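# Wheel utility cart through door into yellow bay

## Task

Get the utility cart through the self-closing door into the other room and park it in the yellow bay, with each of its four wheels fully inside the taped outline and none touching the tape; the case of copy paper must be in the cart's top tray without any part overhanging its edges; the door must be closed when finished; one or both robots may do the work, and a robot that falls or ends up tilted means failure.

## Robot and tools

ROBOTS. Two identical Hello Robot Stretch 4 units, r1 and r2. Each has an omni-wheel base, a mast carrying a lift, and one arm that telescopes forward and ends in a wrist (yaw, pitch, roll) and a two-finger gripper. The robot is about 1.6 m tall; its base edge is within 0.23 m of the base origin.

FRAMES. Base frame: origin on the floor below the base centre, x ahead, y to the left, z up, metres. hand_pose (a point between the open fingertips) is printed in this frame and may be slightly wrong. Odometry frame: where the base frame was when the scene began; base_odometry is in it and only counts wheel rotation, so slipping looks like travel. Heading is in rad, positive to the left, -3.142 to 3.142. Each robot uses its own frames, so only camera images, lidar_m and wrist_depth_mm reveal where the two robots are relative to each other.

move. Arguments: r1, r2, cameras, blocking. blocking must always be false, otherwise the call is refused; the call returns in about half a second while motion continues. Under r1 or r2 put either end_of_arm alone ({"end_of_arm": "enable_torque"}, which re-powers a wrist or gripper motor that shut off) or base and/or joints, plus optional speeds, pace, contact_limits.
- base: a relative displacement from where that base last reported itself (or from where it is, if a move was still running). translate_m: metres, forward positive, -2 to 2. strafe_m: metres sideways, left positive, -2 to 2. rotate_rad: radians on the spot, counter-clockwise positive, -3.2 to 3.2. translate_m and strafe_m may be combined (straight diagonal, no turning); rotate_rad must be alone.
- joints: absolute targets by name. lift_m 0 to 1.2 m; arm_m 0 to 0.55 m extension; wrist_yaw_rad -1.134 to 4.276 (0 straight ahead, positive leftward, 3.14 folded back); wrist_pitch_rad -1.117 to 4.259 (0 level, 1.57 pointing down); wrist_roll_rad -1.117 to 4.259 (positive clockwise seen from behind); gripper_m -0.038 to 0.141, the fingertip gap in metres (reading may be off by up to 0.015). Targets outside a range are clipped and reported; other bad values are refused, unknown keys make the call invalid.
- pace: "slow", "default", "fast" or "max". speeds: per-joint top speed (not gripper). A raised lift slows the base.
- contact_limits: 0 (gentlest) to 1, default 0.5, only for arm_m, lift_m, translate_m, strafe_m, rotate_rad, placed beside the matching command. Even at 0 the arm needs a firm push to stop; for a light press, use 0 and aim 1 to 3 mm past contact. Keep lift_m's limit at 0.15 or more for a 1 kg load, 0.3 or more for 2 kg.
A robot not named keeps its current motion. A new move replaces only the targets it names. Calling move with no action returns full state, all images and the scene number.

wait(seconds 0 to 10, cameras) returns the state, ending early once any running move settles. stop(cameras) brakes every running motion and re-brakes slack wheels. zoom_image(camera, region [x0,y0,x1,y1] in pixels, at most 504 each way) enlarges part of a camera's most recent image. finished_scene(scene) closes the scene for good; the goal must hold with no robot help. Cameras: r1_head_camera, r1_head_left_camera, r1_head_right_camera, r1_wrist_camera, same for r2, or "all".

RESULTS. "move:" gives per robot "done" or its worst status. Statuses: moving, done (wheels turned the full amount, even if slipping), off_target, contact_stop (that motion went slack), time_out (target dropped), limit_stop_at_own_body, limit_stop_at_tilt (lean above 6 degrees; lift, arm, wheels go slack), torque_fault (motor limp until enable_torque). After a refused call or an unrequested stop, later move/wait/finished_scene calls in that reply are skipped. "as last shown" marks a robot the action did not name. lidar_m: 12 distances in metres, 30-degree sectors starting straight ahead and going counter-clockwise (4th left, 7th behind, 10th right); "-" is nothing seen or closer than 0.25 m. wrist_depth_mm: 7x7 grid of depths, 100 to 2000 mm. turned_by_wheels vs turned_by_imu differing by over about 0.1 rad means a hit or slip. base_tilt in degrees (about 3 degrees bias). motor_effort in percent with peak in brackets; servo_current in mA; on_its_own reports uncommanded behaviour such as slack joints.

GRIPPING. Command gripper_m more than 0.015 below the object's width; about 0.06 below resists tugs. Use -0.02 or less to close behind a bar or handle. Status done does not prove a grip; watch servo_current. Open before turning the base or wrist when closed over a thin rim.

AVOID. Any firm contact between the robots (including one gripper closing on the other's fingers) fails the scene; bases touching must not drive further. Two robots travel up to about 3 cm differently per metre, so shared loads can tip them. Over 1 kg held with arm_m above 0.2 risks tipping when driving, turning or stopping. Avoid self-collision: low lift with gripper above the base, tilted-up and rolled wrist, wrist turned right and tilted up, folded wrist tilting or rolling. Never slam or hard-hit fixed or heavy things, let the door slam, drop the paper, or let anything fall. Loose objects may get small random pushes. Simulated time, including thinking, keeps running between calls.

Each tool is called after ">>>" as a command line: name --argument value for each argument, lists and objects as JSON in quotes; but a table of rows of numbers goes row by row, as --pt "numbers of a row", without its own name.

## Session

>>> move --blocking false

Scene clock: 0.00 s.
r1.base_odometry: x=+0.000 y=+0.000 heading=+0.000
r1.turned_by_wheels: +0.000
r1.turned_by_imu: +0.000
r1.base_tilt: forward=-1.6 right=+1.3
r1.lidar_m: 1.92 2.25 3.81 1.93 0.97 0.84 0.83 0.93 0.77 0.76 0.93 1.59
r1.base_status: not commanded
r1.joint_positions: lift_m=+0.127 arm_m=+0.000 wrist_yaw_rad=+3.089 wrist_pitch_rad=+0.002 wrist_roll_rad=+0.000 gripper_m=+0.056
r1.joint_status: not commanded
r1.measured_speeds: all 0
r1.motor_effort: lift_m=+20 arm_m=-4 wheel_0=+0 wheel_1=+1 wheel_2=+1
r1.servo_current: wrist_yaw_rad=39 wrist_pitch_rad=46 wrist_roll_rad=65 gripper_m=39
r1.hand_pose: x=-0.1125 y=+0.1024 z=+0.3046 quat_wxyz=(+0.026, -0.001, +0.000, +1.000) (m; r1's base frame)
r1.wrist_depth_mm: 137 138 - - - - - / 113 139 - - - - - / 117 140 224 - - - - / 137 161 - - - - - / - - - - - - - / - - 191 - 187 - - / 842 759 750 788 788 732 768
r2.base_odometry: x=+0.000 y=+0.000 heading=+0.000
r2.turned_by_wheels: +0.000
r2.turned_by_imu: +0.000
r2.base_tilt: forward=-0.6 right=+0.1
r2.lidar_m: 2.02 1.45 1.40 1.49 2.01 2.22 2.34 3.17 1.60 3.62 2.59 2.46
r2.base_status: not commanded
r2.joint_positions: lift_m=+0.295 arm_m=+0.000 wrist_yaw_rad=+3.133 wrist_pitch_rad=+0.002 wrist_roll_rad=+0.000 gripper_m=+0.056
r2.joint_status: not commanded
r2.measured_speeds: all 0
r2.motor_effort: lift_m=+18 arm_m=-4 wheel_0=+0 wheel_1=-1 wheel_2=+0
r2.servo_current: wrist_yaw_rad=46 wrist_pitch_rad=39 wrist_roll_rad=46 gripper_m=59
r2.hand_pose: x=-0.1167 y=+0.0898 z=+0.4727 quat_wxyz=(+0.004, -0.001, +0.000, +1.000) (m; r2's base frame)
r2.wrist_depth_mm: - 140 - - - - - / - 126 150 - - - - / - 130 185 - - - - / 144 143 272 - - - - / 229 - - - - - - / 226 1576 196 1576 190 1618 1464 / 226 1060 1138 - - 1025 1060
pictures: r1_head_camera, r1_head_left_camera, r1_head_right_camera, r1_wrist_camera, r2_head_camera, r2_head_left_camera, r2_head_right_camera, r2_wrist_camera
Images, in order (width x height): r1_head_camera 420x560, r1_head_left_camera 420x672, r1_head_right_camera 420x672, r1_wrist_camera 616x392, r2_head_camera 420x560, r2_head_left_camera 420x672, r2_head_right_camera 420x672, r2_wrist_camera 616x392.

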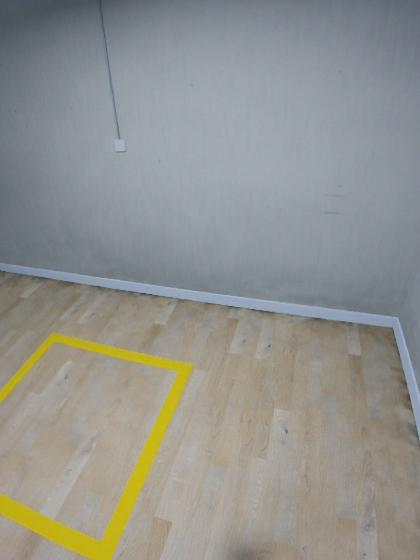

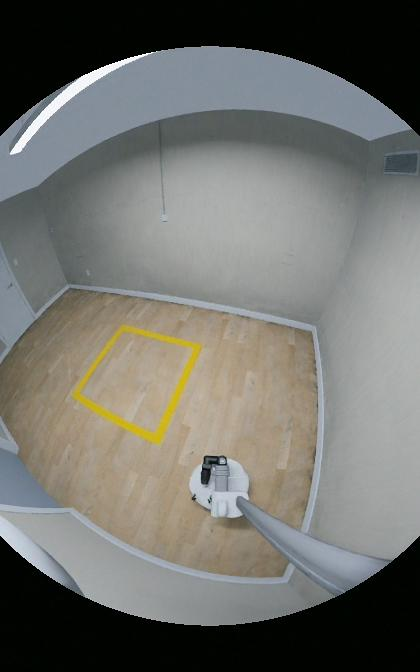

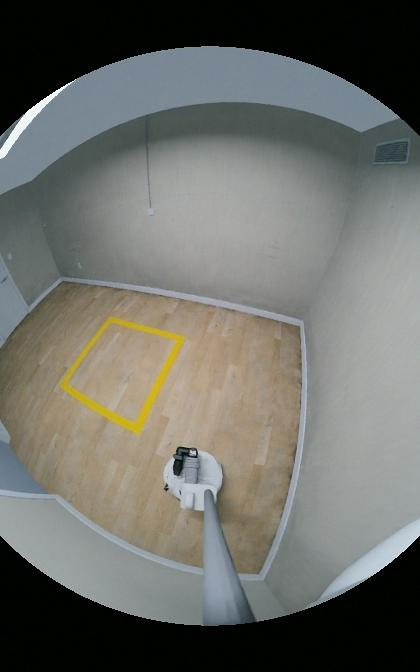

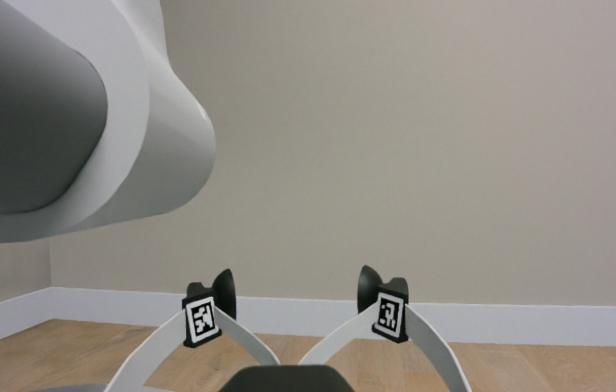

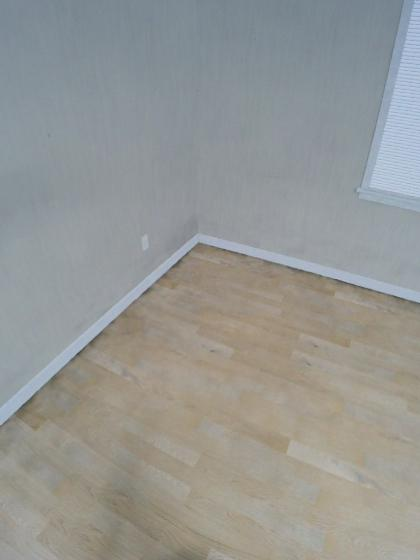

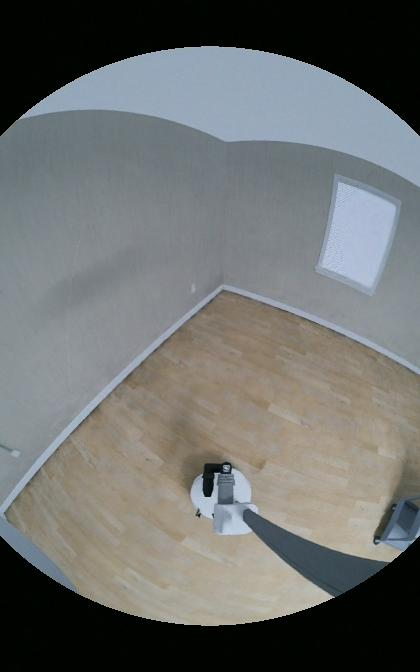

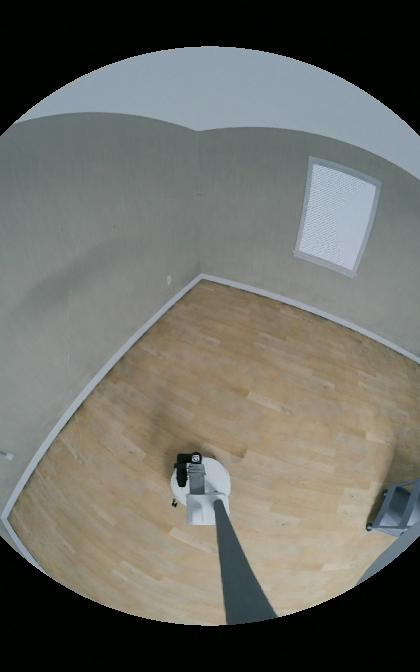

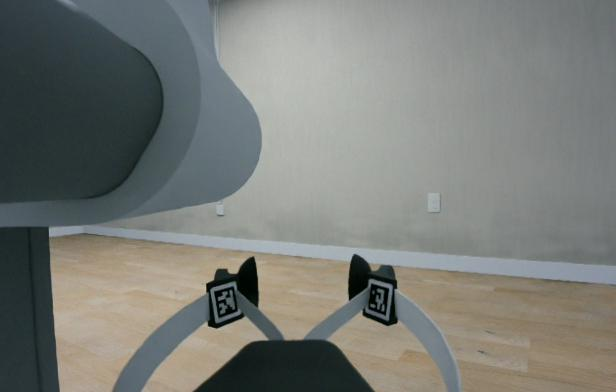

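>>> move --blocking false --r1 '{"base":{"rotate_rad":1.2}}' --r2 '{"base":{"rotate_rad":-1.57}}'

>>> wait --seconds 2

>>> wait --seconds 1 --cameras '["r1_head_camera","r1_head_left_camera","r2_head_camera","r2_head_left_camera","r2_head_right_camera"]'

Scene clock: 4.03 s.
move: r1 moving; r2 moving
r1.base_odometry: x=+0.000 y=+0.000 heading=+0.252
r1.turned_by_wheels: +0.252
r1.turned_by_imu: +0.252
r1.base_tilt: forward=-1.6 right=+1.2
r1.lidar_m: 1.98 2.71 3.66 1.25 0.89 0.80 0.87 0.80 0.77 0.82 1.11 1.92
r1.base_status: rotate_rad moving
r1.joint_positions: lift_m=+0.127 arm_m=+0.000 wrist_yaw_rad=+3.089 wrist_pitch_rad=+0.002 wrist_roll_rad=+0.000 gripper_m=+0.056
r1.joint_status: not commanded
r1.measured_speeds: translate_m=-0.001 strafe_m=-0.001 rotate_rad=+0.980 lift_m=+0.000 arm_m=+0.000 wrist_yaw_rad=+0.000 wrist_pitch_rad=+0.000 wrist_roll_rad=+0.000
r1.motor_effort: lift_m=+20(20) arm_m=-4(4) wheel_0=-8(9) wheel_1=-6(9) wheel_2=-7(7)
r1.servo_current: wrist_yaw_rad=59(59) wrist_pitch_rad=39(46) wrist_roll_rad=46(59) gripper_m=39(39)
r1.hand_pose: x=-0.1125 y=+0.1024 z=+0.3046 quat_wxyz=(+0.026, -0.001, +0.000, +1.000) (m; r1's base frame)
r1.wrist_depth_mm: 136 138 - - - - - / 113 139 - - - - - / 114 140 226 - - - - / 137 160 - - - - - / - - - - - - - / - 1060 190 - 187 - - / 778 750 750 798 750 699 732
r2.base_odometry: x=+0.000 y=+0.000 heading=-0.252
r2.turned_by_wheels: -0.252
r2.turned_by_imu: -0.244
r2.base_tilt: forward=-0.7 right=+0.1
r2.lidar_m: 2.52 1.62 1.40 1.40 1.67 2.23 2.24 2.64 1.59 1.63 2.93 2.49
r2.base_status: rotate_rad moving
r2.joint_positions: lift_m=+0.295 arm_m=+0.000 wrist_yaw_rad=+3.133 wrist_pitch_rad=+0.002 wrist_roll_rad=+0.000 gripper_m=+0.056
r2.joint_status: not commanded
r2.measured_speeds: translate_m=+0.000 strafe_m=+0.000 rotate_rad=-0.974 lift_m=+0.000 arm_m=+0.000 wrist_yaw_rad=+0.000 wrist_pitch_rad=+0.000 wrist_roll_rad=+0.000
r2.motor_effort: lift_m=+18(18) arm_m=-4(4) wheel_0=+8(9) wheel_1=+8(10) wheel_2=+9(11)
r2.servo_current: wrist_yaw_rad=33(52) wrist_pitch_rad=39(46) wrist_roll_rad=52(52) gripper_m=39(59)
r2.hand_pose: x=-0.1167 y=+0.0898 z=+0.4727 quat_wxyz=(+0.004, -0.001, +0.000, +1.000) (m; r2's base frame)
r2.wrist_depth_mm: - 141 - - - - - / - 127 150 - - - - / - 130 184 - - - - / 144 143 272 - - - - / 229 - - - - - - / 227 1576 196 1576 190 1661 1464 / 226 1060 1138 - - 1060 1060
pictures: none

Scene clock: 5.37 s.
earlier move: r1 done; r2 moving
r1.base_odometry: x=+0.000 y=+0.000 heading=+1.200
r1.turned_by_wheels: +0.948
r1.turned_by_imu: +0.953
r1.base_tilt: forward=-1.6 right=+1.3
r1.lidar_m: 3.90 1.54 0.93 0.82 0.85 0.82 0.77 0.75 1.00 1.89 1.97 2.45
r1.base_status: done
r1.joint_positions: lift_m=+0.127 arm_m=+0.000 wrist_yaw_rad=+3.089 wrist_pitch_rad=+0.002 wrist_roll_rad=+0.000 gripper_m=+0.056
r1.joint_status: not commanded
r1.measured_speeds: all 0
r1.motor_effort: lift_m=+20(20) arm_m=-4(4) wheel_0=-2(10) wheel_1=-2(9) wheel_2=+0(8)
r1.servo_current: wrist_yaw_rad=65(65) wrist_pitch_rad=39(52) wrist_roll_rad=59(65) gripper_m=39(46)
r1.hand_pose: x=-0.1125 y=+0.1024 z=+0.3046 quat_wxyz=(+0.026, -0.001, +0.000, +1.000) (m; r1's base frame)
r1.wrist_depth_mm: 136 139 - - - - - / 113 139 - - - - - / 117 139 229 - - - - / 137 162 - - - - - / - - - - - - - / - - 191 - 188 - - / 788 163 750 798 778 778 778
r2.base_odometry: x=+0.000 y=+0.000 heading=-1.569
r2.turned_by_wheels: -1.318
r2.turned_by_imu: -1.283
r2.base_tilt: forward=-0.7 right=+0.1
r2.lidar_m: 3.55 2.56 2.48 2.00 1.49 1.40 1.48 2.04 2.23 2.36 3.23 1.61
r2.base_status: rotate_rad moving
r2.joint_positions: lift_m=+0.295 arm_m=+0.000 wrist_yaw_rad=+3.133 wrist_pitch_rad=+0.002 wrist_roll_rad=+0.000 gripper_m=+0.056
r2.joint_status: not commanded
r2.measured_speeds: all 0
r2.motor_effort: lift_m=+18(18) arm_m=-4(4) wheel_0=-1(11) wheel_1=+3(11) wheel_2=+3(11)
r2.servo_current: wrist_yaw_rad=46(59) wrist_pitch_rad=33(46) wrist_roll_rad=46(52) gripper_m=46(59)
r2.hand_pose: x=-0.1167 y=+0.0898 z=+0.4727 quat_wxyz=(+0.004, -0.001, +0.000, +1.000) (m; r2's base frame)
r2.wrist_depth_mm: - 140 - - - - - / - 126 141 - - - - / - 129 184 - - - - / 144 144 229 - - - - / 230 - - - - - - / 227 1576 195 1336 190 - - / 226 1042 1138 - - 1025 1060
wait: 1.33 of 2 s (r1 has come to rest)
pictures: none

Scene clock: 5.60 s.
earlier move: r2 done
r1.base_odometry: x=+0.000 y=+0.000 heading=+1.200
r1.turned_by_wheels: +0.000
r1.turned_by_imu: +0.000
r1.base_tilt: forward=-1.6 right=+1.2
r1.lidar_m: 3.91 1.54 0.92 0.84 0.82 0.86 0.78 0.76 0.99 1.91 1.94 2.46
r1.base_status: done
r1.joint_positions: lift_m=+0.127 arm_m=+0.000 wrist_yaw_rad=+3.089 wrist_pitch_rad=+0.002 wrist_roll_rad=+0.000 gripper_m=+0.056
r1.joint_status: not commanded
r1.measured_speeds: all 0
r1.motor_effort: lift_m=+20(20) arm_m=-4(4) wheel_0=-2(10) wheel_1=-1(9) wheel_2=+0(8)
r1.servo_current: wrist_yaw_rad=33(65) wrist_pitch_rad=33(52) wrist_roll_rad=52(65) gripper_m=39(46)
r1.hand_pose: x=-0.1125 y=+0.1024 z=+0.3046 quat_wxyz=(+0.026, -0.001, +0.000, +1.000) (m; r1's base frame)
r1.wrist_depth_mm: 137 139 - - - - - / 113 139 - - - - - / 117 140 229 - - - - / 137 162 - - - - - / - - - - - - - / - - 190 - 187 - - / 788 163 759 798 788 788 768
r2.base_odometry: x=+0.000 y=+0.000 heading=-1.569
r2.turned_by_wheels: +0.000
r2.turned_by_imu: +0.000
r2.base_tilt: forward=-0.6 right=+0.1
r2.lidar_m: 3.58 2.60 2.46 1.99 1.43 1.40 1.49 2.04 2.22 2.32 3.21 1.63
r2.base_status: done
r2.joint_positions: lift_m=+0.295 arm_m=+0.000 wrist_yaw_rad=+3.133 wrist_pitch_rad=+0.002 wrist_roll_rad=+0.000 gripper_m=+0.056
r2.joint_status: not commanded
r2.measured_speeds: all 0
r2.motor_effort: lift_m=+18(18) arm_m=-4(4) wheel_0=+3(11) wheel_1=+2(11) wheel_2=+3(11)
r2.servo_current: wrist_yaw_rad=39(59) wrist_pitch_rad=39(46) wrist_roll_rad=52(52) gripper_m=39(59)
r2.hand_pose: x=-0.1167 y=+0.0898 z=+0.4727 quat_wxyz=(+0.004, -0.001, +0.000, +1.000) (m; r2's base frame)
r2.wrist_depth_mm: - 140 - - - - - / - 126 142 - - - - / - 130 186 - - - - / 144 144 228 - - - - / 229 - - - - - - / 228 1576 196 1336 190 - - / 226 1060 1138 - - 1025 1060
wait: 0.23 of 1 s (r2 has come to rest)
pictures: r1_head_camera, r1_head_left_camera, r2_head_camera, r2_head_left_camera, r2_head_right_camera
Images, in order (width x height): r1_head_camera 420x560, r1_head_left_camera 420x672, r2_head_camera 420x560, r2_head_left_camera 420x672, r2_head_right_camera 420x672.

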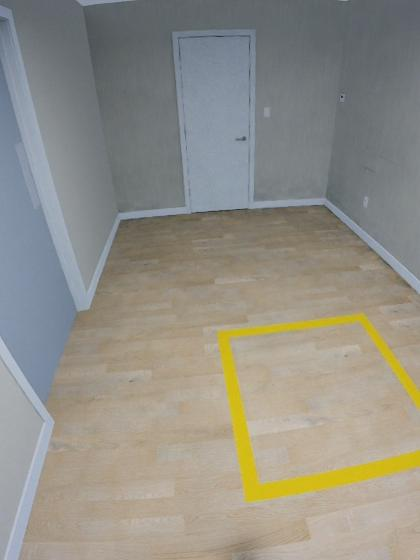

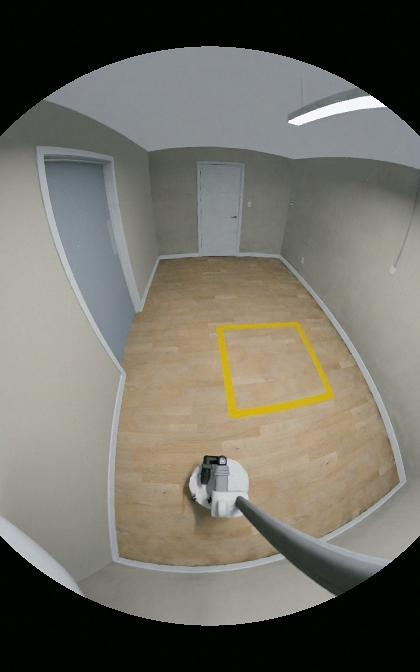

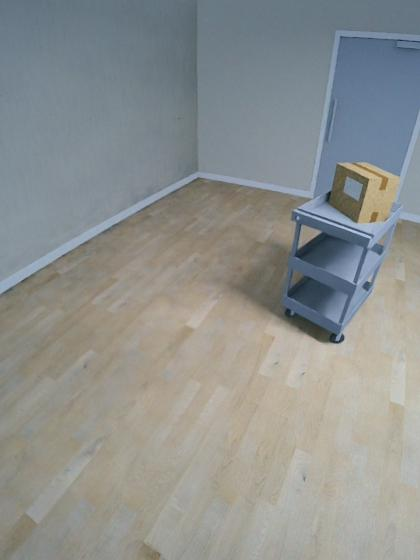

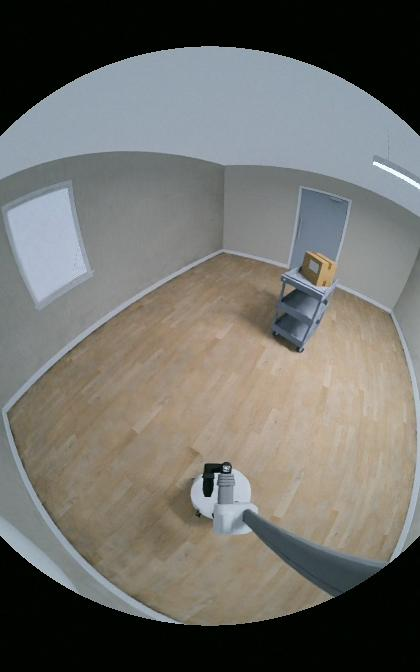

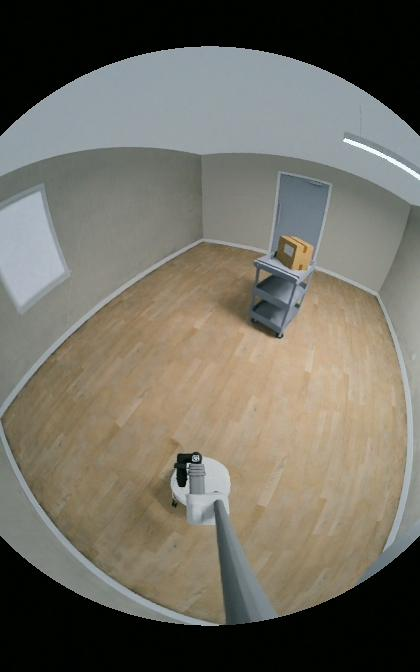

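>>> zoom_image --camera "r2_head_camera" --region '[240, 20, 420, 360]'

>>> zoom_image --camera "r1_head_left_camera" --region '[20, 120, 180, 380]'

Scaled by 1.482 from the camera's 420x560 image, which has a finer 1200x1600 frame.

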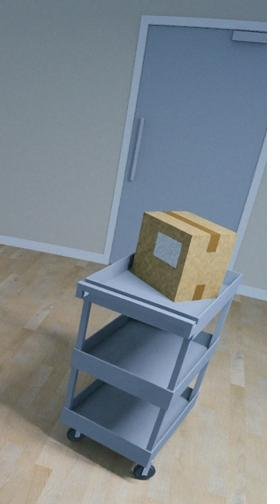

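Scaled by 1.938 from the camera's 420x672 image, which has a finer 600x960 frame.

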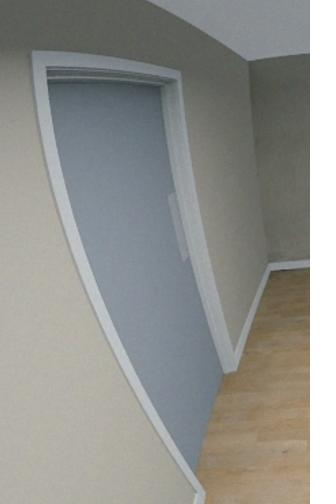

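>>> move --blocking false --r1 '{"base":{"translate_m":1.75,"strafe_m":0.0},"joints":{"lift_m":0.6},"pace":"max"}' --r2 '{"base":{"rotate_rad":-0.65},"joints":{"lift_m":0.7}}'

>>> wait --seconds 2 --cameras '["r2_head_camera","r2_head_right_camera"]'

>>> wait --seconds 3 --cameras '["r1_head_left_camera"]'

>>> move --blocking false --r1 '{"base":{"rotate_rad":1.634}}'

>>> wait --seconds 3 --cameras '["r1_head_camera","r1_head_left_camera","r1_head_right_camera","r2_head_camera","r2_head_right_camera"]'

Scene clock: 83.73 s.
move: r1 moving; r2 moving
r1.base_odometry: x=+0.023 y=+0.059 heading=+1.200
r1.turned_by_wheels: +0.000
r1.turned_by_imu: +0.000
r1.base_tilt: forward=-1.6 right=+1.3
r1.lidar_m: 3.86 1.56 0.93 0.85 0.87 0.94 0.82 0.85 1.09 1.91 1.95 2.46
r1.base_status: translate_m moving; strafe_m moving
r1.joint_positions: lift_m=+0.253 arm_m=+0.000 wrist_yaw_rad=+3.089 wrist_pitch_rad=+0.002 wrist_roll_rad=+0.000 gripper_m=+0.056
r1.joint_status: lift_m moving
r1.measured_speeds: translate_m=+0.244 strafe_m=+0.001 rotate_rad=-0.002 lift_m=+0.487 arm_m=+0.000 wrist_yaw_rad=+0.000 wrist_pitch_rad=+0.000 wrist_roll_rad=+0.000
r1.motor_effort: lift_m=+29(29) arm_m=-4(4) wheel_0=+9(11) wheel_1=+7(9) wheel_2=-12(13)
r1.servo_current: wrist_yaw_rad=52(52) wrist_pitch_rad=46(46) wrist_roll_rad=46(65) gripper_m=46(46)
r1.hand_pose: x=-0.1125 y=+0.1024 z=+0.4306 quat_wxyz=(+0.026, -0.001, +0.000, +1.000) (m; r1's base frame)
r1.wrist_depth_mm: - 137 - - - - - / - 137 - - - - - / 110 138 206 - - - - / 125 138 237 - - - - / - - - - - - - / - - 190 - 187 - - / - 151 182 136 904 931 -
r2.base_odometry: x=+0.000 y=+0.000 heading=-1.822
r2.turned_by_wheels: -0.252
r2.turned_by_imu: -0.244
r2.base_tilt: forward=-0.7 right=+0.1
r2.lidar_m: 1.64 2.90 2.49 2.51 1.63 1.40 1.41 1.68 2.22 2.24 2.64 1.61
r2.base_status: rotate_rad moving
r2.joint_positions: lift_m=+0.333 arm_m=+0.000 wrist_yaw_rad=+3.133 wrist_pitch_rad=+0.002 wrist_roll_rad=+0.000 gripper_m=+0.056
r2.joint_status: lift_m moving
r2.measured_speeds: translate_m=-0.002 strafe_m=-0.001 rotate_rad=-0.979 lift_m=+0.146 arm_m=+0.000 wrist_yaw_rad=+0.000 wrist_pitch_rad=+0.000 wrist_roll_rad=+0.000
r2.motor_effort: lift_m=+24(24) arm_m=-4(4) wheel_0=+6(10) wheel_1=+9(9) wheel_2=+10(11)
r2.servo_current: wrist_yaw_rad=46(59) wrist_pitch_rad=46(46) wrist_roll_rad=46(59) gripper_m=52(52)
r2.hand_pose: x=-0.1167 y=+0.0898 z=+0.5103 quat_wxyz=(+0.004, -0.001, +0.000, +1.000) (m; r2's base frame)
r2.wrist_depth_mm: - 140 - - - - - / - 127 142 - - - - / - 129 185 - - - - / 144 144 207 - - - - / 230 - - - - - - / 228 1661 193 171 190 - - / 227 1118 1205 - - 1118 1118
pictures: none

Scene clock: 85.73 s.
earlier move: r1 moving; r2 moving
r1.base_odometry: x=+0.414 y=+1.064 heading=+1.200
r1.turned_by_wheels: +0.000
r1.turned_by_imu: +0.000
r1.base_tilt: forward=-1.6 right=+1.3
r1.lidar_m: 2.80 1.67 1.16 0.99 1.01 1.28 1.90 1.95 1.94 1.78 1.80 2.26
r1.base_status: translate_m moving; strafe_m moving
r1.joint_positions: lift_m=+0.600 arm_m=+0.000 wrist_yaw_rad=+3.089 wrist_pitch_rad=+0.002 wrist_roll_rad=+0.000 gripper_m=+0.056
r1.joint_status: all done
r1.measured_speeds: translate_m=+0.600 strafe_m=+0.000 rotate_rad=+0.003 lift_m=+0.000 arm_m=+0.000 wrist_yaw_rad=+0.000 wrist_pitch_rad=+0.000 wrist_roll_rad=+0.000
r1.motor_effort: lift_m=+24(30) arm_m=-4(4) wheel_0=+4(11) wheel_1=+4(10) wheel_2=-6(17)
r1.servo_current: wrist_yaw_rad=46(72) wrist_pitch_rad=46(52) wrist_roll_rad=65(65) gripper_m=46(52)
r1.hand_pose: x=-0.1125 y=+0.1024 z=+0.7772 quat_wxyz=(+0.026, -0.001, +0.000, +1.000) (m; r1's base frame)
r1.wrist_depth_mm: - 137 - - - - - / - 137 216 - - - - / 111 138 214 - - - - / 128 139 289 - - - - / - - - - - - - / - - 191 - 187 - - / 1708 164 1708 154 1756 - -
r2.base_odometry: x=+0.000 y=+0.000 heading=-2.218
r2.turned_by_wheels: -0.397
r2.turned_by_imu: -0.386
r2.base_tilt: forward=-0.7 right=+0.0
r2.lidar_m: 1.62 1.75 2.75 2.49 2.26 1.55 1.38 1.45 1.81 2.22 2.27 2.89
r2.base_status: done
r2.joint_positions: lift_m=+0.700 arm_m=+0.000 wrist_yaw_rad=+3.133 wrist_pitch_rad=+0.002 wrist_roll_rad=+0.000 gripper_m=+0.056
r2.joint_status: lift_m moving
r2.measured_speeds: all 0
r2.motor_effort: lift_m=+18(26) arm_m=-4(4) wheel_0=+4(10) wheel_1=+4(10) wheel_2=+5(11)
r2.servo_current: wrist_yaw_rad=52(65) wrist_pitch_rad=46(46) wrist_roll_rad=46(59) gripper_m=46(52)
r2.hand_pose: x=-0.1167 y=+0.0898 z=+0.8775 quat_wxyz=(+0.004, -0.001, +0.000, +1.000) (m; r2's base frame)
r2.wrist_depth_mm: - 140 - - - - - / - 126 142 - - - - / - 129 185 - - - - / 144 143 217 - - - - / 220 - - - - - - / 220 - 190 - 189 - - / 224 - - - - - -
wait: 2.00 s; no rest
pictures: r2_head_camera, r2_head_right_camera
Images, in order (width x height): r2_head_camera 420x560, r2_head_right_camera 420x672.

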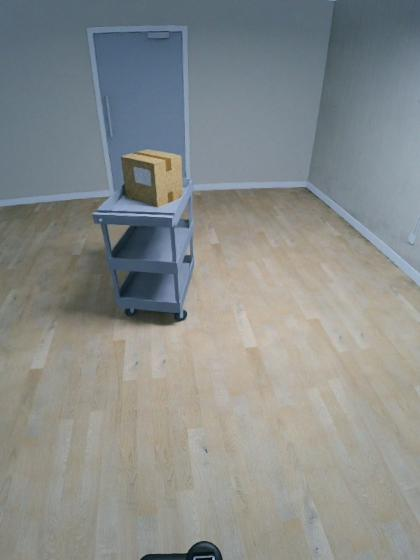

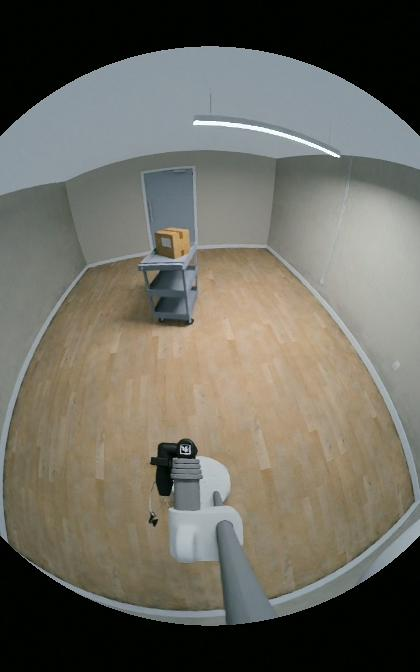

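Scene clock: 85.87 s.
earlier move: r1 moving; r2 done
r1.base_odometry: x=+0.443 y=+1.139 heading=+1.200
r1.turned_by_wheels: +0.000
r1.turned_by_imu: +0.000
r1.base_tilt: forward=-1.6 right=+1.3
r1.lidar_m: 2.69 1.64 1.17 0.98 1.00 1.28 1.97 2.04 1.95 1.77 1.81 2.29
r1.base_status: translate_m moving; strafe_m moving
r1.joint_positions: lift_m=+0.600 arm_m=+0.000 wrist_yaw_rad=+3.089 wrist_pitch_rad=+0.002 wrist_roll_rad=+0.000 gripper_m=+0.056
r1.joint_status: all done
r1.measured_speeds: translate_m=+0.601 strafe_m=+0.000 rotate_rad=+0.000 lift_m=+0.000 arm_m=+0.000 wrist_yaw_rad=+0.000 wrist_pitch_rad=+0.000 wrist_roll_rad=+0.000
r1.motor_effort: lift_m=+24(30) arm_m=-4(4) wheel_0=+6(11) wheel_1=+6(10) wheel_2=-8(17)
r1.servo_current: wrist_yaw_rad=65(72) wrist_pitch_rad=46(52) wrist_roll_rad=33(65) gripper_m=39(52)
r1.hand_pose: x=-0.1125 y=+0.1024 z=+0.7772 quat_wxyz=(+0.026, -0.001, +0.000, +1.000) (m; r1's base frame)
r1.wrist_depth_mm: - 137 - - - - - / - 137 - - - - - / 111 138 214 - - - - / 128 139 - - - - - / - - - - - - - / - - 193 - 187 - - / 1808 163 1756 153 1808 - -
r2.base_odometry: x=+0.000 y=+0.000 heading=-2.218
r2.turned_by_wheels: +0.000
r2.turned_by_imu: +0.000
r2.base_tilt: forward=-0.7 right=+0.1
r2.lidar_m: 1.61 1.73 2.71 2.49 2.30 1.54 1.40 1.42 1.85 2.21 2.27 2.85
r2.base_status: done
r2.joint_positions: lift_m=+0.700 arm_m=+0.000 wrist_yaw_rad=+3.133 wrist_pitch_rad=+0.002 wrist_roll_rad=+0.000 gripper_m=+0.056
r2.joint_status: all done
r2.measured_speeds: all 0
r2.motor_effort: lift_m=+21(26) arm_m=-4(4) wheel_0=+4(10) wheel_1=+4(10) wheel_2=+5(11)
r2.servo_current: wrist_yaw_rad=46(65) wrist_pitch_rad=39(46) wrist_roll_rad=46(59) gripper_m=46(52)
r2.hand_pose: x=-0.1167 y=+0.0898 z=+0.8775 quat_wxyz=(+0.004, -0.001, +0.000, +1.000) (m; r2's base frame)
r2.wrist_depth_mm: - 141 - - - - - / - 126 141 - - - - / - 129 183 - - - - / 144 143 217 - - - - / 220 - - - - - - / 220 - 190 - 188 - - / 224 - - - - - -
wait: 0.13 of 3 s (r2 has come to rest)
pictures: r1_head_left_camera
Images, in order (width x height): r1_head_left_camera 420x672.

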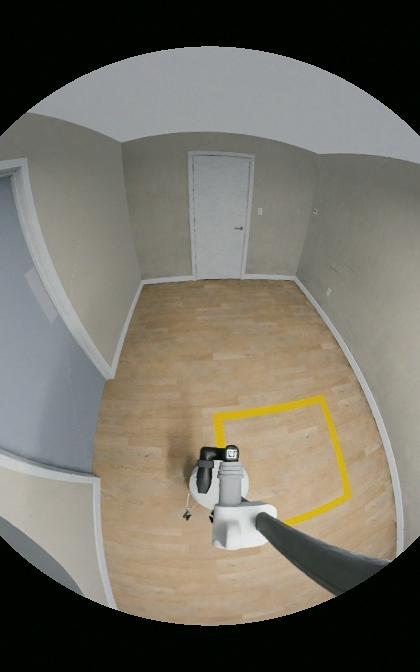

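Scene clock: 86.37 s.
earlier move: r1 replaced
move: r1 moving
r1.base_odometry: x=+0.515 y=+1.377 heading=+1.453
r1.turned_by_wheels: +0.253
r1.turned_by_imu: +0.254
r1.base_tilt: forward=-1.6 right=+1.3
r1.lidar_m: 2.47 1.31 1.11 1.08 1.10 1.70 2.22 2.27 1.79 1.77 1.93 2.50
r1.base_status: earlier translate_m replaced; rotate_rad moving
r1.joint_positions: lift_m=+0.600 arm_m=+0.000 wrist_yaw_rad=+3.089 wrist_pitch_rad=+0.002 wrist_roll_rad=+0.000 gripper_m=+0.056
r1.joint_status: not commanded
r1.measured_speeds: translate_m=+0.405 strafe_m=-0.002 rotate_rad=+0.977 lift_m=+0.000 arm_m=+0.000 wrist_yaw_rad=+0.000 wrist_pitch_rad=+0.000 wrist_roll_rad=+0.000
r1.motor_effort: lift_m=+24(24) arm_m=-4(4) wheel_0=-9(9) wheel_1=+3(3) wheel_2=-3(6)
r1.servo_current: wrist_yaw_rad=39(59) wrist_pitch_rad=39(46) wrist_roll_rad=59(59) gripper_m=46(46)
r1.hand_pose: x=-0.1125 y=+0.1024 z=+0.7772 quat_wxyz=(+0.026, -0.001, +0.000, +1.000) (m; r1's base frame)
r1.wrist_depth_mm: 136 139 - - - - - / 113 139 - - - - - / 118 139 272 - - - - / 137 162 - - - - - / - - - - - - - / - - 193 - 187 - - / 1983 1708 1708 153 1808 1661 -
r2: as last shown
r2.lidar_m: 1.61 1.75 2.75 2.50 2.28 1.50 1.40 1.42 1.84 2.23 2.25 2.85
r2.motor_effort: lift_m=+21(21) arm_m=-4(4) wheel_0=+3(4) wheel_1=+4(4) wheel_2=+5(5)
r2.servo_current: wrist_yaw_rad=52(52) wrist_pitch_rad=39(46) wrist_roll_rad=46(59) gripper_m=46(52)
r2.wrist_depth_mm: - 141 - - - - - / - 126 142 - - - - / - 129 185 - - - - / 144 143 216 - - - - / 220 - - - - - - / 220 - 189 - 188 - - / 224 - - - - - -
pictures: none

Scene clock: 87.97 s.
earlier move: r1 done
r1.base_odometry: x=+0.451 y=+1.557 heading=+2.833
r1.turned_by_wheels: +1.381
r1.turned_by_imu: +1.388
r1.base_tilt: forward=-1.6 right=+1.3
r1.lidar_m: 0.98 1.00 1.22 2.39 2.45 2.01 1.86 1.90 2.46 2.31 1.42 1.03
r1.base_status: done
r1.joint_positions: lift_m=+0.600 arm_m=+0.000 wrist_yaw_rad=+3.089 wrist_pitch_rad=+0.002 wrist_roll_rad=+0.000 gripper_m=+0.056
r1.joint_status: not commanded
r1.measured_speeds: all 0
r1.motor_effort: lift_m=+24(24) arm_m=-4(4) wheel_0=-2(17) wheel_1=-2(6) wheel_2=-2(6)
r1.servo_current: wrist_yaw_rad=33(65) wrist_pitch_rad=39(52) wrist_roll_rad=46(65) gripper_m=39(52)
r1.hand_pose: x=-0.1125 y=+0.1024 z=+0.7772 quat_wxyz=(+0.026, -0.001, +0.000, +1.000) (m; r1's base frame)
r1.wrist_depth_mm: 136 138 - - - - - / 113 139 - - - - - / 117 139 226 - - - - / 137 161 - - - - - / - - - - - - - / - - 193 - 187 - - / 1708 164 1618 153 1808 1708 1863
r2.base_odometry: x=+0.000 y=+0.000 heading=-2.218
r2.turned_by_wheels: +0.000
r2.turned_by_imu: +0.000
r2.base_tilt: forward=-0.7 right=+0.1
r2.lidar_m: 1.58 1.73 2.75 2.49 2.29 1.54 1.41 1.42 1.83 2.21 2.27 2.86
r2.base_status: not commanded
r2.joint_positions: lift_m=+0.700 arm_m=+0.000 wrist_yaw_rad=+3.133 wrist_pitch_rad=+0.002 wrist_roll_rad=+0.000 gripper_m=+0.056
r2.joint_status: not commanded
r2.measured_speeds: all 0
r2.motor_effort: lift_m=+21(21) arm_m=-4(4) wheel_0=+3(4) wheel_1=+4(4) wheel_2=+5(5)
r2.servo_current: wrist_yaw_rad=39(65) wrist_pitch_rad=33(46) wrist_roll_rad=39(59) gripper_m=52(52)
r2.hand_pose: x=-0.1167 y=+0.0898 z=+0.8775 quat_wxyz=(+0.004, -0.001, +0.000, +1.000) (m; r2's base frame)
r2.wrist_depth_mm: - 141 - - - - - / - 126 142 - - - - / - 130 184 - - - - / 144 143 217 - - - - / 219 - - - - - - / 220 - 189 - 188 - - / 224 - - - - - -
wait: 1.60 of 3 s (r1 has come to rest)
pictures: r1_head_camera, r1_head_left_camera, r1_head_right_camera, r2_head_camera, r2_head_right_camera
Images, in order (width x height): r1_head_camera 420x560, r1_head_left_camera 420x672, r1_head_right_camera 420x672, r2_head_camera 420x560, r2_head_right_camera 420x672.

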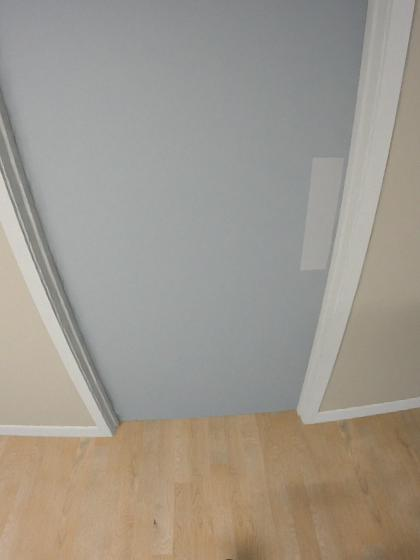

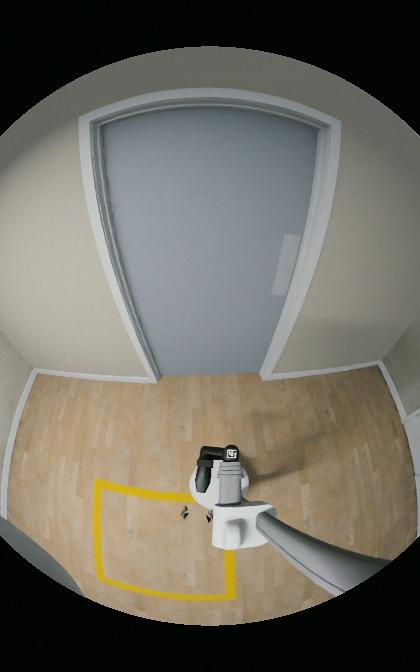

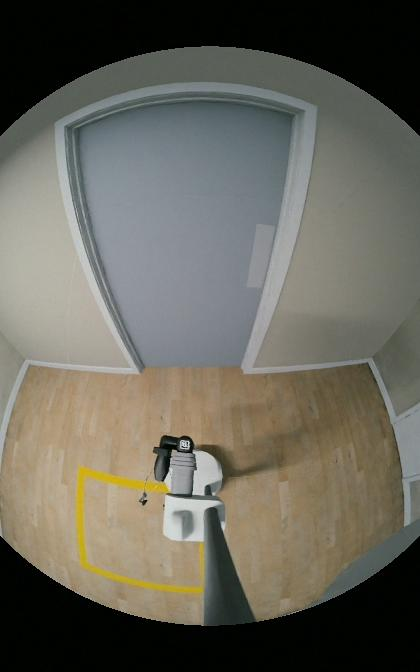

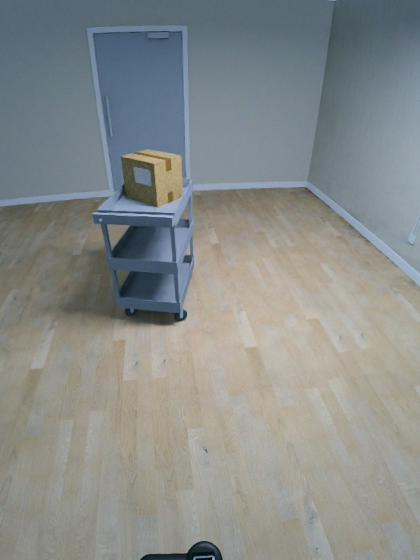

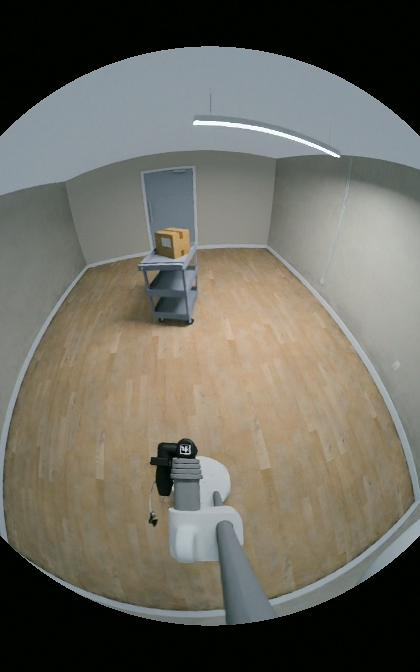

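>>> move --blocking false --r2 '{"base":{"rotate_rad":-0.13},"joints":{"wrist_yaw_rad":0,"lift_m":0.75,"gripper_m":0.1}}' --r1 '{"base":{"strafe_m":-0.12},"joints":{"wrist_yaw_rad":0,"lift_m":0.85}}'

>>> wait --seconds 1

>>> move --blocking false --r2 '{"base":{"strafe_m":0.5}}'

>>> wait --seconds 3 --cameras '["r2_head_camera","r2_head_right_camera","r2_wrist_camera","r1_wrist_camera"]'

>>> zoom_image --camera "r2_head_camera" --region '[90, 80, 330, 380]'

Scene clock: 110.53 s.
move: r1 moving; r2 moving
r1.base_odometry: x=+0.462 y=+1.591 heading=+2.833
r1.turned_by_wheels: +0.000
r1.turned_by_imu: +0.000
r1.base_tilt: forward=-1.6 right=+1.2
r1.lidar_m: 0.99 1.02 1.23 2.41 2.48 1.98 1.86 1.89 2.43 2.27 1.45 1.01
r1.base_status: strafe_m moving
r1.joint_positions: lift_m=+0.637 arm_m=+0.000 wrist_yaw_rad=+2.503 wrist_pitch_rad=+0.002 wrist_roll_rad=+0.000 gripper_m=+0.056
r1.joint_status: lift_m moving; wrist_yaw_rad moving
r1.measured_speeds: translate_m=+0.000 strafe_m=-0.139 rotate_rad=-0.001 lift_m=+0.146 arm_m=+0.000 wrist_yaw_rad=-1.819 wrist_pitch_rad=+0.000 wrist_roll_rad=+0.000
r1.motor_effort: lift_m=+26(28) arm_m=-4(4) wheel_0=+11(11) wheel_1=-9(12) wheel_2=+0(3)
r1.servo_current: wrist_yaw_rad=98(117) wrist_pitch_rad=33(52) wrist_roll_rad=46(65) gripper_m=39(46)
r1.hand_pose: x=-0.0085 y=+0.2421 z=+0.8150 quat_wxyz=(+0.314, -0.001, +0.000, +0.949) (m; r1's base frame)
r1.wrist_depth_mm: - - - - - - - / - - - - - - - / - - - - - - - / - - - - - - - / - - - - - - - / - - 193 - 187 - - / - 163 1808 153 1808 1756 1863
r2.base_odometry: x=+0.000 y=+0.000 heading=-2.347
r2.turned_by_wheels: -0.129
r2.turned_by_imu: -0.125
r2.base_tilt: forward=-0.7 right=+0.1
r2.lidar_m: 1.61 1.63 2.90 2.49 2.52 1.64 1.41 1.41 1.64 2.23 2.22 2.63
r2.base_status: rotate_rad moving
r2.joint_positions: lift_m=+0.735 arm_m=+0.000 wrist_yaw_rad=+2.569 wrist_pitch_rad=+0.002 wrist_roll_rad=+0.000 gripper_m=+0.075
r2.joint_status: lift_m moving; wrist_yaw_rad moving; gripper_m moving
r2.measured_speeds: translate_m=+0.000 strafe_m=+0.000 rotate_rad=-0.043 lift_m=+0.099 arm_m=+0.000 wrist_yaw_rad=-1.746 wrist_pitch_rad=+0.000 wrist_roll_rad=+0.000
r2.motor_effort: lift_m=+22(24) arm_m=-4(4) wheel_0=+6(11) wheel_1=+3(8) wheel_2=+4(9)
r2.servo_current: wrist_yaw_rad=91(150) wrist_pitch_rad=39(46) wrist_roll_rad=52(52) gripper_m=91(91)
r2.hand_pose: x=-0.0240 y=+0.2298 z=+0.9127 quat_wxyz=(+0.283, -0.001, +0.000, +0.959) (m; r2's base frame)
r2.wrist_depth_mm: - - - - - - - / - - - - - - - / - - - - - - - / - - - - - - - / - - - - - - - / - - 190 - 190 - - / - - - - - 1863 1863
pictures: none

Scene clock: 111.53 s.
earlier move: r1 moving; r2 moving
r1.base_odometry: x=+0.487 y=+1.671 heading=+2.833
r1.turned_by_wheels: +0.000
r1.turned_by_imu: -0.001
r1.base_tilt: forward=-1.6 right=+1.2
r1.lidar_m: 0.99 1.01 1.24 2.49 2.55 1.98 1.85 1.91 2.34 2.19 1.44 0.98
r1.base_status: strafe_m moving
r1.joint_positions: lift_m=+0.834 arm_m=+0.000 wrist_yaw_rad=+0.683 wrist_pitch_rad=+0.002 wrist_roll_rad=+0.000 gripper_m=+0.056
r1.joint_status: lift_m moving; wrist_yaw_rad moving
r1.measured_speeds: translate_m=+0.000 strafe_m=+0.000 rotate_rad=+0.000 lift_m=+0.102 arm_m=+0.000 wrist_yaw_rad=-1.822 wrist_pitch_rad=+0.000 wrist_roll_rad=+0.000
r1.motor_effort: lift_m=+26(29) arm_m=-4(4) wheel_0=+3(11) wheel_1=+0(12) wheel_2=+0(3)
r1.servo_current: wrist_yaw_rad=72(124) wrist_pitch_rad=46(52) wrist_roll_rad=46(65) gripper_m=39(52)
r1.hand_pose: x=+0.4498 y=+0.1141 z=+1.0115 quat_wxyz=(+0.942, +0.000, +0.001, +0.335) (m; r1's base frame)
r1.wrist_depth_mm: - - 991 - - - - / - - 991 - - - - / - - 1008 - - - - / - - 1008 1008 - - - / - - 960 1008 - - - / - - 190 1008 187 - - / - 140 189 137 - - -
r2.base_odometry: x=+0.000 y=+0.000 heading=-2.347
r2.turned_by_wheels: +0.000
r2.turned_by_imu: +0.000
r2.base_tilt: forward=-0.7 right=+0.1
r2.lidar_m: 1.60 1.64 2.91 2.48 2.54 1.64 1.39 1.42 1.66 2.20 2.23 2.65
r2.base_status: done
r2.joint_positions: lift_m=+0.750 arm_m=+0.000 wrist_yaw_rad=+0.829 wrist_pitch_rad=+0.002 wrist_roll_rad=+0.000 gripper_m=+0.100
r2.joint_status: lift_m moving; wrist_yaw_rad moving; the others done
r2.measured_speeds: translate_m=+0.000 strafe_m=+0.000 rotate_rad=+0.000 lift_m=+0.000 arm_m=+0.000 wrist_yaw_rad=-1.739 wrist_pitch_rad=+0.000 wrist_roll_rad=+0.000
r2.motor_effort: lift_m=+21(24) arm_m=-4(4) wheel_0=+5(11) wheel_1=+3(8) wheel_2=+5(9)
r2.servo_current: wrist_yaw_rad=78(150) wrist_pitch_rad=46(46) wrist_roll_rad=39(59) gripper_m=52(91)
r2.hand_pose: x=+0.4302 y=+0.1536 z=+0.9275 quat_wxyz=(+0.915, +0.000, +0.001, +0.403) (m; r2's base frame)
r2.wrist_depth_mm: - - - - - - - / - - - - - - - / - - - - - - - / - - - - - - 1336 / - - - - - - - / - - 196 - 195 1336 - / - 1983 - - - - -
wait: 1.00 s; no rest
pictures: none

Scene clock: 112.03 s.
earlier move: r1 moving; r2 moving
move: r2 moving
r1.base_odometry: x=+0.487 y=+1.671 heading=+2.833
r1.turned_by_wheels: +0.000
r1.turned_by_imu: +0.000
r1.base_tilt: forward=-1.6 right=+1.3
r1.lidar_m: 0.99 1.00 1.22 2.49 2.55 1.97 1.86 1.91 2.35 2.21 1.43 0.98
r1.base_status: done
r1.joint_positions: lift_m=+0.849 arm_m=+0.000 wrist_yaw_rad=+0.005 wrist_pitch_rad=+0.002 wrist_roll_rad=+0.000 gripper_m=+0.056
r1.joint_status: lift_m moving; wrist_yaw_rad moving
r1.measured_speeds: translate_m=+0.000 strafe_m=+0.000 rotate_rad=+0.000 lift_m=+0.000 arm_m=+0.000 wrist_yaw_rad=-0.167 wrist_pitch_rad=+0.000 wrist_roll_rad=+0.000
r1.motor_effort: lift_m=+23(27) arm_m=-4(4) wheel_0=+1(2) wheel_1=-1(1) wheel_2=+0(0)
r1.servo_current: wrist_yaw_rad=65(104) wrist_pitch_rad=46(46) wrist_roll_rad=46(59) gripper_m=39(52)
r1.hand_pose: x=+0.4598 y=-0.0859 z=+1.0271 quat_wxyz=(+1.000, +0.000, +0.001, +0.003) (m; r1's base frame)
r1.wrist_depth_mm: - - - - 798 - - / - - - 798 809 - - / - - - 798 809 - - / - - - 809 798 - - / - - - 798 809 - - / - - 190 - 187 - - / - 140 - 137 732 - -
r2.base_odometry: x=+0.026 y=-0.025 heading=-2.347
r2.turned_by_wheels: +0.000
r2.turned_by_imu: +0.000
r2.base_tilt: forward=-0.7 right=+0.1
r2.lidar_m: 1.62 1.59 2.86 2.44 2.51 1.65 1.43 1.42 1.66 2.25 2.26 2.66
r2.base_status: strafe_m moving
r2.joint_positions: lift_m=+0.750 arm_m=+0.000 wrist_yaw_rad=+0.015 wrist_pitch_rad=+0.002 wrist_roll_rad=+0.000 gripper_m=+0.100
r2.joint_status: lift_m moving; wrist_yaw_rad moving
r2.measured_speeds: translate_m=+0.000 strafe_m=+0.140 rotate_rad=+0.001 lift_m=+0.000 arm_m=+0.000 wrist_yaw_rad=-0.608 wrist_pitch_rad=+0.000 wrist_roll_rad=+0.000
r2.motor_effort: lift_m=+20(24) arm_m=-4(4) wheel_0=-13(13) wheel_1=+11(12) wheel_2=+1(4)
r2.servo_current: wrist_yaw_rad=65(111) wrist_pitch_rad=39(46) wrist_roll_rad=46(52) gripper_m=52(59)
r2.hand_pose: x=+0.4606 y=-0.0831 z=+0.9275 quat_wxyz=(+1.000, +0.000, +0.001, +0.008) (m; r2's base frame)
r2.wrist_depth_mm: - - - - - - - / - - - - - - - / - - - - - - - / - - 1708 - - - - / - - - - - - - / - - 190 - 193 - - / - 1863 - - - 1863 1921
pictures: none

Scene clock: 112.37 s.
earlier move: r1 done; r2 moving
r1.base_odometry: x=+0.487 y=+1.671 heading=+2.833
r1.turned_by_wheels: +0.000
r1.turned_by_imu: +0.000
r1.base_tilt: forward=-1.6 right=+1.3
r1.lidar_m: 0.99 1.02 1.24 2.50 2.55 1.99 1.85 1.90 2.35 2.19 1.42 0.98
r1.base_status: done
r1.joint_positions: lift_m=+0.849 arm_m=+0.000 wrist_yaw_rad=+0.003 wrist_pitch_rad=+0.002 wrist_roll_rad=+0.000 gripper_m=+0.056
r1.joint_status: all done
r1.measured_speeds: all 0
r1.motor_effort: lift_m=+25(27) arm_m=-4(4) wheel_0=+2(2) wheel_1=-1(1) wheel_2=-1(1)
r1.servo_current: wrist_yaw_rad=26(104) wrist_pitch_rad=46(46) wrist_roll_rad=52(59) gripper_m=39(52)
r1.hand_pose: x=+0.4596 y=-0.0866 z=+1.0271 quat_wxyz=(+1.000, +0.000, +0.001, +0.001) (m; r1's base frame)
r1.wrist_depth_mm: - - - - 768 - - / - - - 798 778 - - / - - - 798 809 - - / - - - 809 809 - - / - - - 831 759 - - / - - 190 - 187 - - / - 141 - 136 741 - -
r2.base_odometry: x=+0.072 y=-0.071 heading=-2.347
r2.turned_by_wheels: +0.000
r2.turned_by_imu: +0.000
r2.base_tilt: forward=-0.7 right=+0.0
r2.lidar_m: 1.61 1.62 2.76 2.39 2.42 1.68 1.43 1.43 1.72 2.32 2.34 2.73
r2.base_status: strafe_m moving
r2.joint_positions: lift_m=+0.750 arm_m=+0.000 wrist_yaw_rad=+0.003 wrist_pitch_rad=+0.002 wrist_roll_rad=+0.000 gripper_m=+0.100
r2.joint_status: lift_m moving; wrist_yaw_rad moving
r2.measured_speeds: translate_m=-0.001 strafe_m=+0.236 rotate_rad=+0.004 lift_m=+0.000 arm_m=+0.000 wrist_yaw_rad=-0.001 wrist_pitch_rad=+0.000 wrist_roll_rad=+0.000
r2.motor_effort: lift_m=+20(24) arm_m=-4(4) wheel_0=-9(13) wheel_1=+11(12) wheel_2=-2(4)
r2.servo_current: wrist_yaw_rad=39(111) wrist_pitch_rad=33(46) wrist_roll_rad=59(59) gripper_m=52(59)
r2.hand_pose: x=+0.4596 y=-0.0866 z=+0.9275 quat_wxyz=(+1.000, +0.000, +0.001, +0.001) (m; r2's base frame)
r2.wrist_depth_mm: - - - - - - - / - - - - - - - / - - - - - - - / - - 1756 - - - - / - - - - - - - / - - 193 - 195 - - / - 1983 - - - 1863 1921
wait: 0.33 of 3 s (r1 has come to rest)
pictures: r1_wrist_camera, r2_head_camera, r2_head_right_camera, r2_wrist_camera
Images, in order (width x height): r1_wrist_camera 616x392, r2_head_camera 420x560, r2_head_right_camera 420x672, r2_wrist_camera 616x392.

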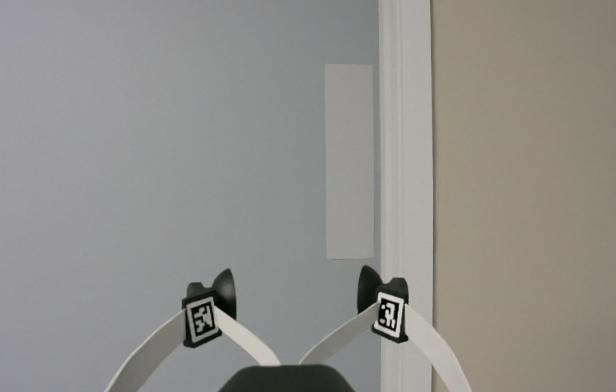

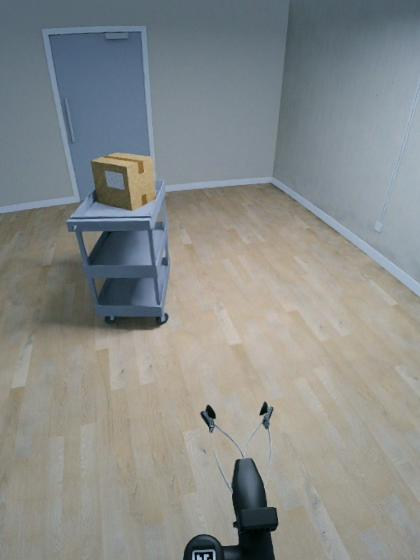

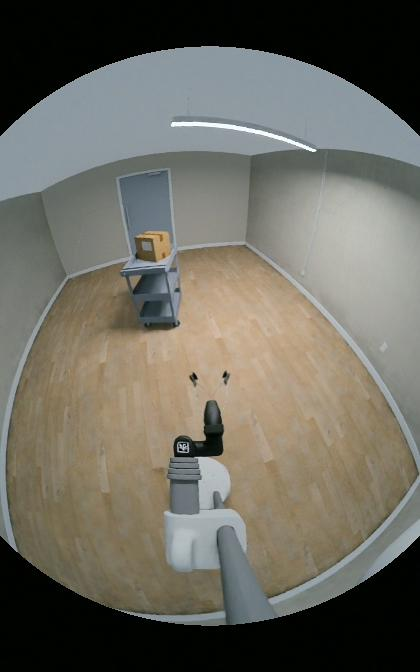

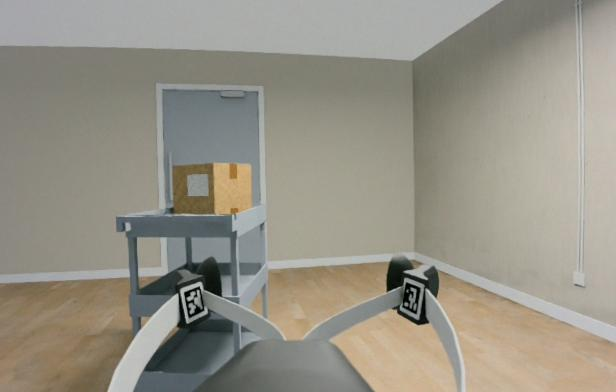

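Scaled by 1.680 from the camera's 420x560 image, which has a finer 1200x1600 frame.

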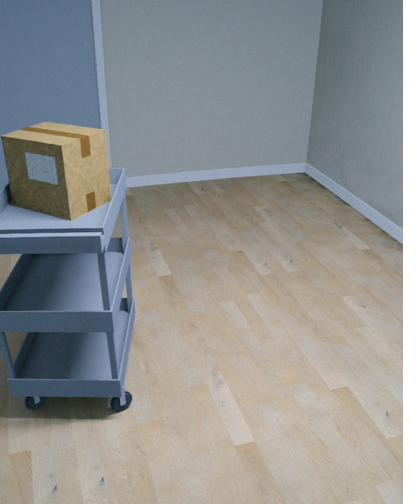

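>>> move --blocking false --cameras '["r2_head_camera","r2_wrist_camera"]'

>>> zoom_image --camera "r2_wrist_camera" --region '[180, 120, 480, 392]'

>>> zoom_image --camera "r2_head_camera" --region '[80, 140, 280, 340]'

Scene clock: 120.97 s.
earlier move: r2 done
r1.base_odometry: x=+0.487 y=+1.671 heading=+2.833
r1.turned_by_wheels: +0.000
r1.turned_by_imu: +0.000
r1.base_tilt: forward=-1.6 right=+1.3
r1.lidar_m: 1.00 1.04 1.25 2.50 2.56 2.00 1.85 1.89 2.35 2.19 1.42 0.98
r1.base_status: done
r1.joint_positions: lift_m=+0.849 arm_m=+0.000 wrist_yaw_rad=+0.003 wrist_pitch_rad=+0.002 wrist_roll_rad=+0.000 gripper_m=+0.056
r1.joint_status: all done
r1.measured_speeds: all 0
r1.motor_effort: lift_m=+25(27) arm_m=-4(4) wheel_0=+2(2) wheel_1=-1(2) wheel_2=+0(1)
r1.servo_current: wrist_yaw_rad=46(104) wrist_pitch_rad=46(52) wrist_roll_rad=52(65) gripper_m=39(52)
r1.hand_pose: x=+0.4596 y=-0.0866 z=+1.0271 quat_wxyz=(+1.000, +0.000, +0.001, +0.001) (m; r1's base frame)
r1.wrist_depth_mm: - - - - 778 - - / - - - 798 798 - - / - - - 798 820 - - / - - - 798 809 - - / - - - 820 768 - - / - - 190 - 187 - - / - 140 - 137 741 - -
r2.base_odometry: x=+0.357 y=-0.350 heading=-2.347
r2.turned_by_wheels: +0.000
r2.turned_by_imu: +0.001
r2.base_tilt: forward=-0.7 right=+0.1
r2.lidar_m: 1.54 3.96 2.34 2.02 2.03 1.76 1.52 1.52 1.80 2.70 2.72 3.20
r2.base_status: done
r2.joint_positions: lift_m=+0.750 arm_m=+0.000 wrist_yaw_rad=+0.003 wrist_pitch_rad=+0.002 wrist_roll_rad=+0.000 gripper_m=+0.100
r2.joint_status: all done
r2.measured_speeds: all 0
r2.motor_effort: lift_m=+21(24) arm_m=-4(4) wheel_0=-1(14) wheel_1=+2(13) wheel_2=+0(4)
r2.servo_current: wrist_yaw_rad=46(111) wrist_pitch_rad=46(46) wrist_roll_rad=52(65) gripper_m=39(59)
r2.hand_pose: x=+0.4596 y=-0.0866 z=+0.9275 quat_wxyz=(+1.000, +0.000, +0.001, +0.001) (m; r2's base frame)
r2.wrist_depth_mm: - - - - - - - / - - - - - - - / - - - - - - - / - - - 1661 - - - / - - - - - - - / - - 193 162 195 - - / - 1921 - - - 1921 1983
pictures: r2_head_camera, r2_wrist_camera
Images, in order (width x height): r2_head_camera 420x560, r2_wrist_camera 616x392.

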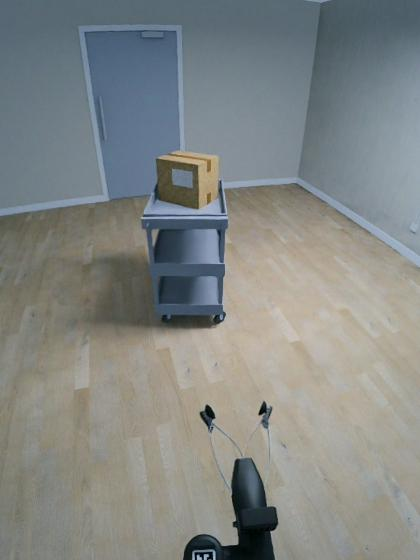

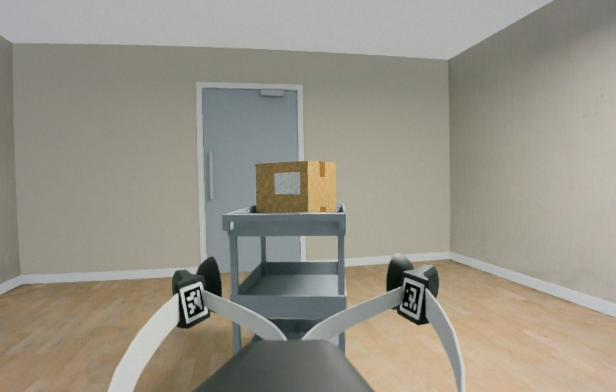

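Scaled by 1.680.

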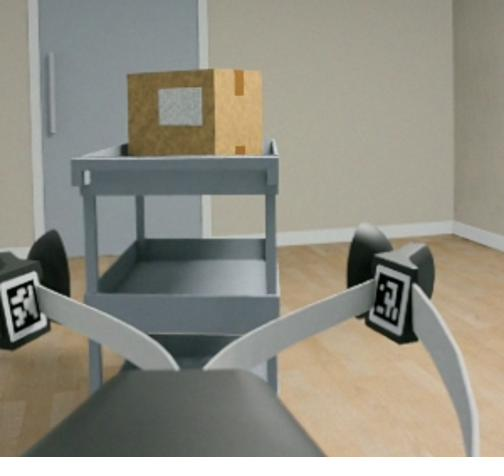

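Scaled by 2.520 from the camera's 420x560 image, which has a finer 1200x1600 frame.

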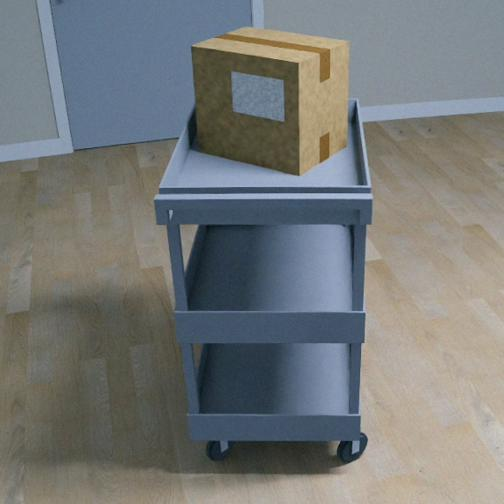

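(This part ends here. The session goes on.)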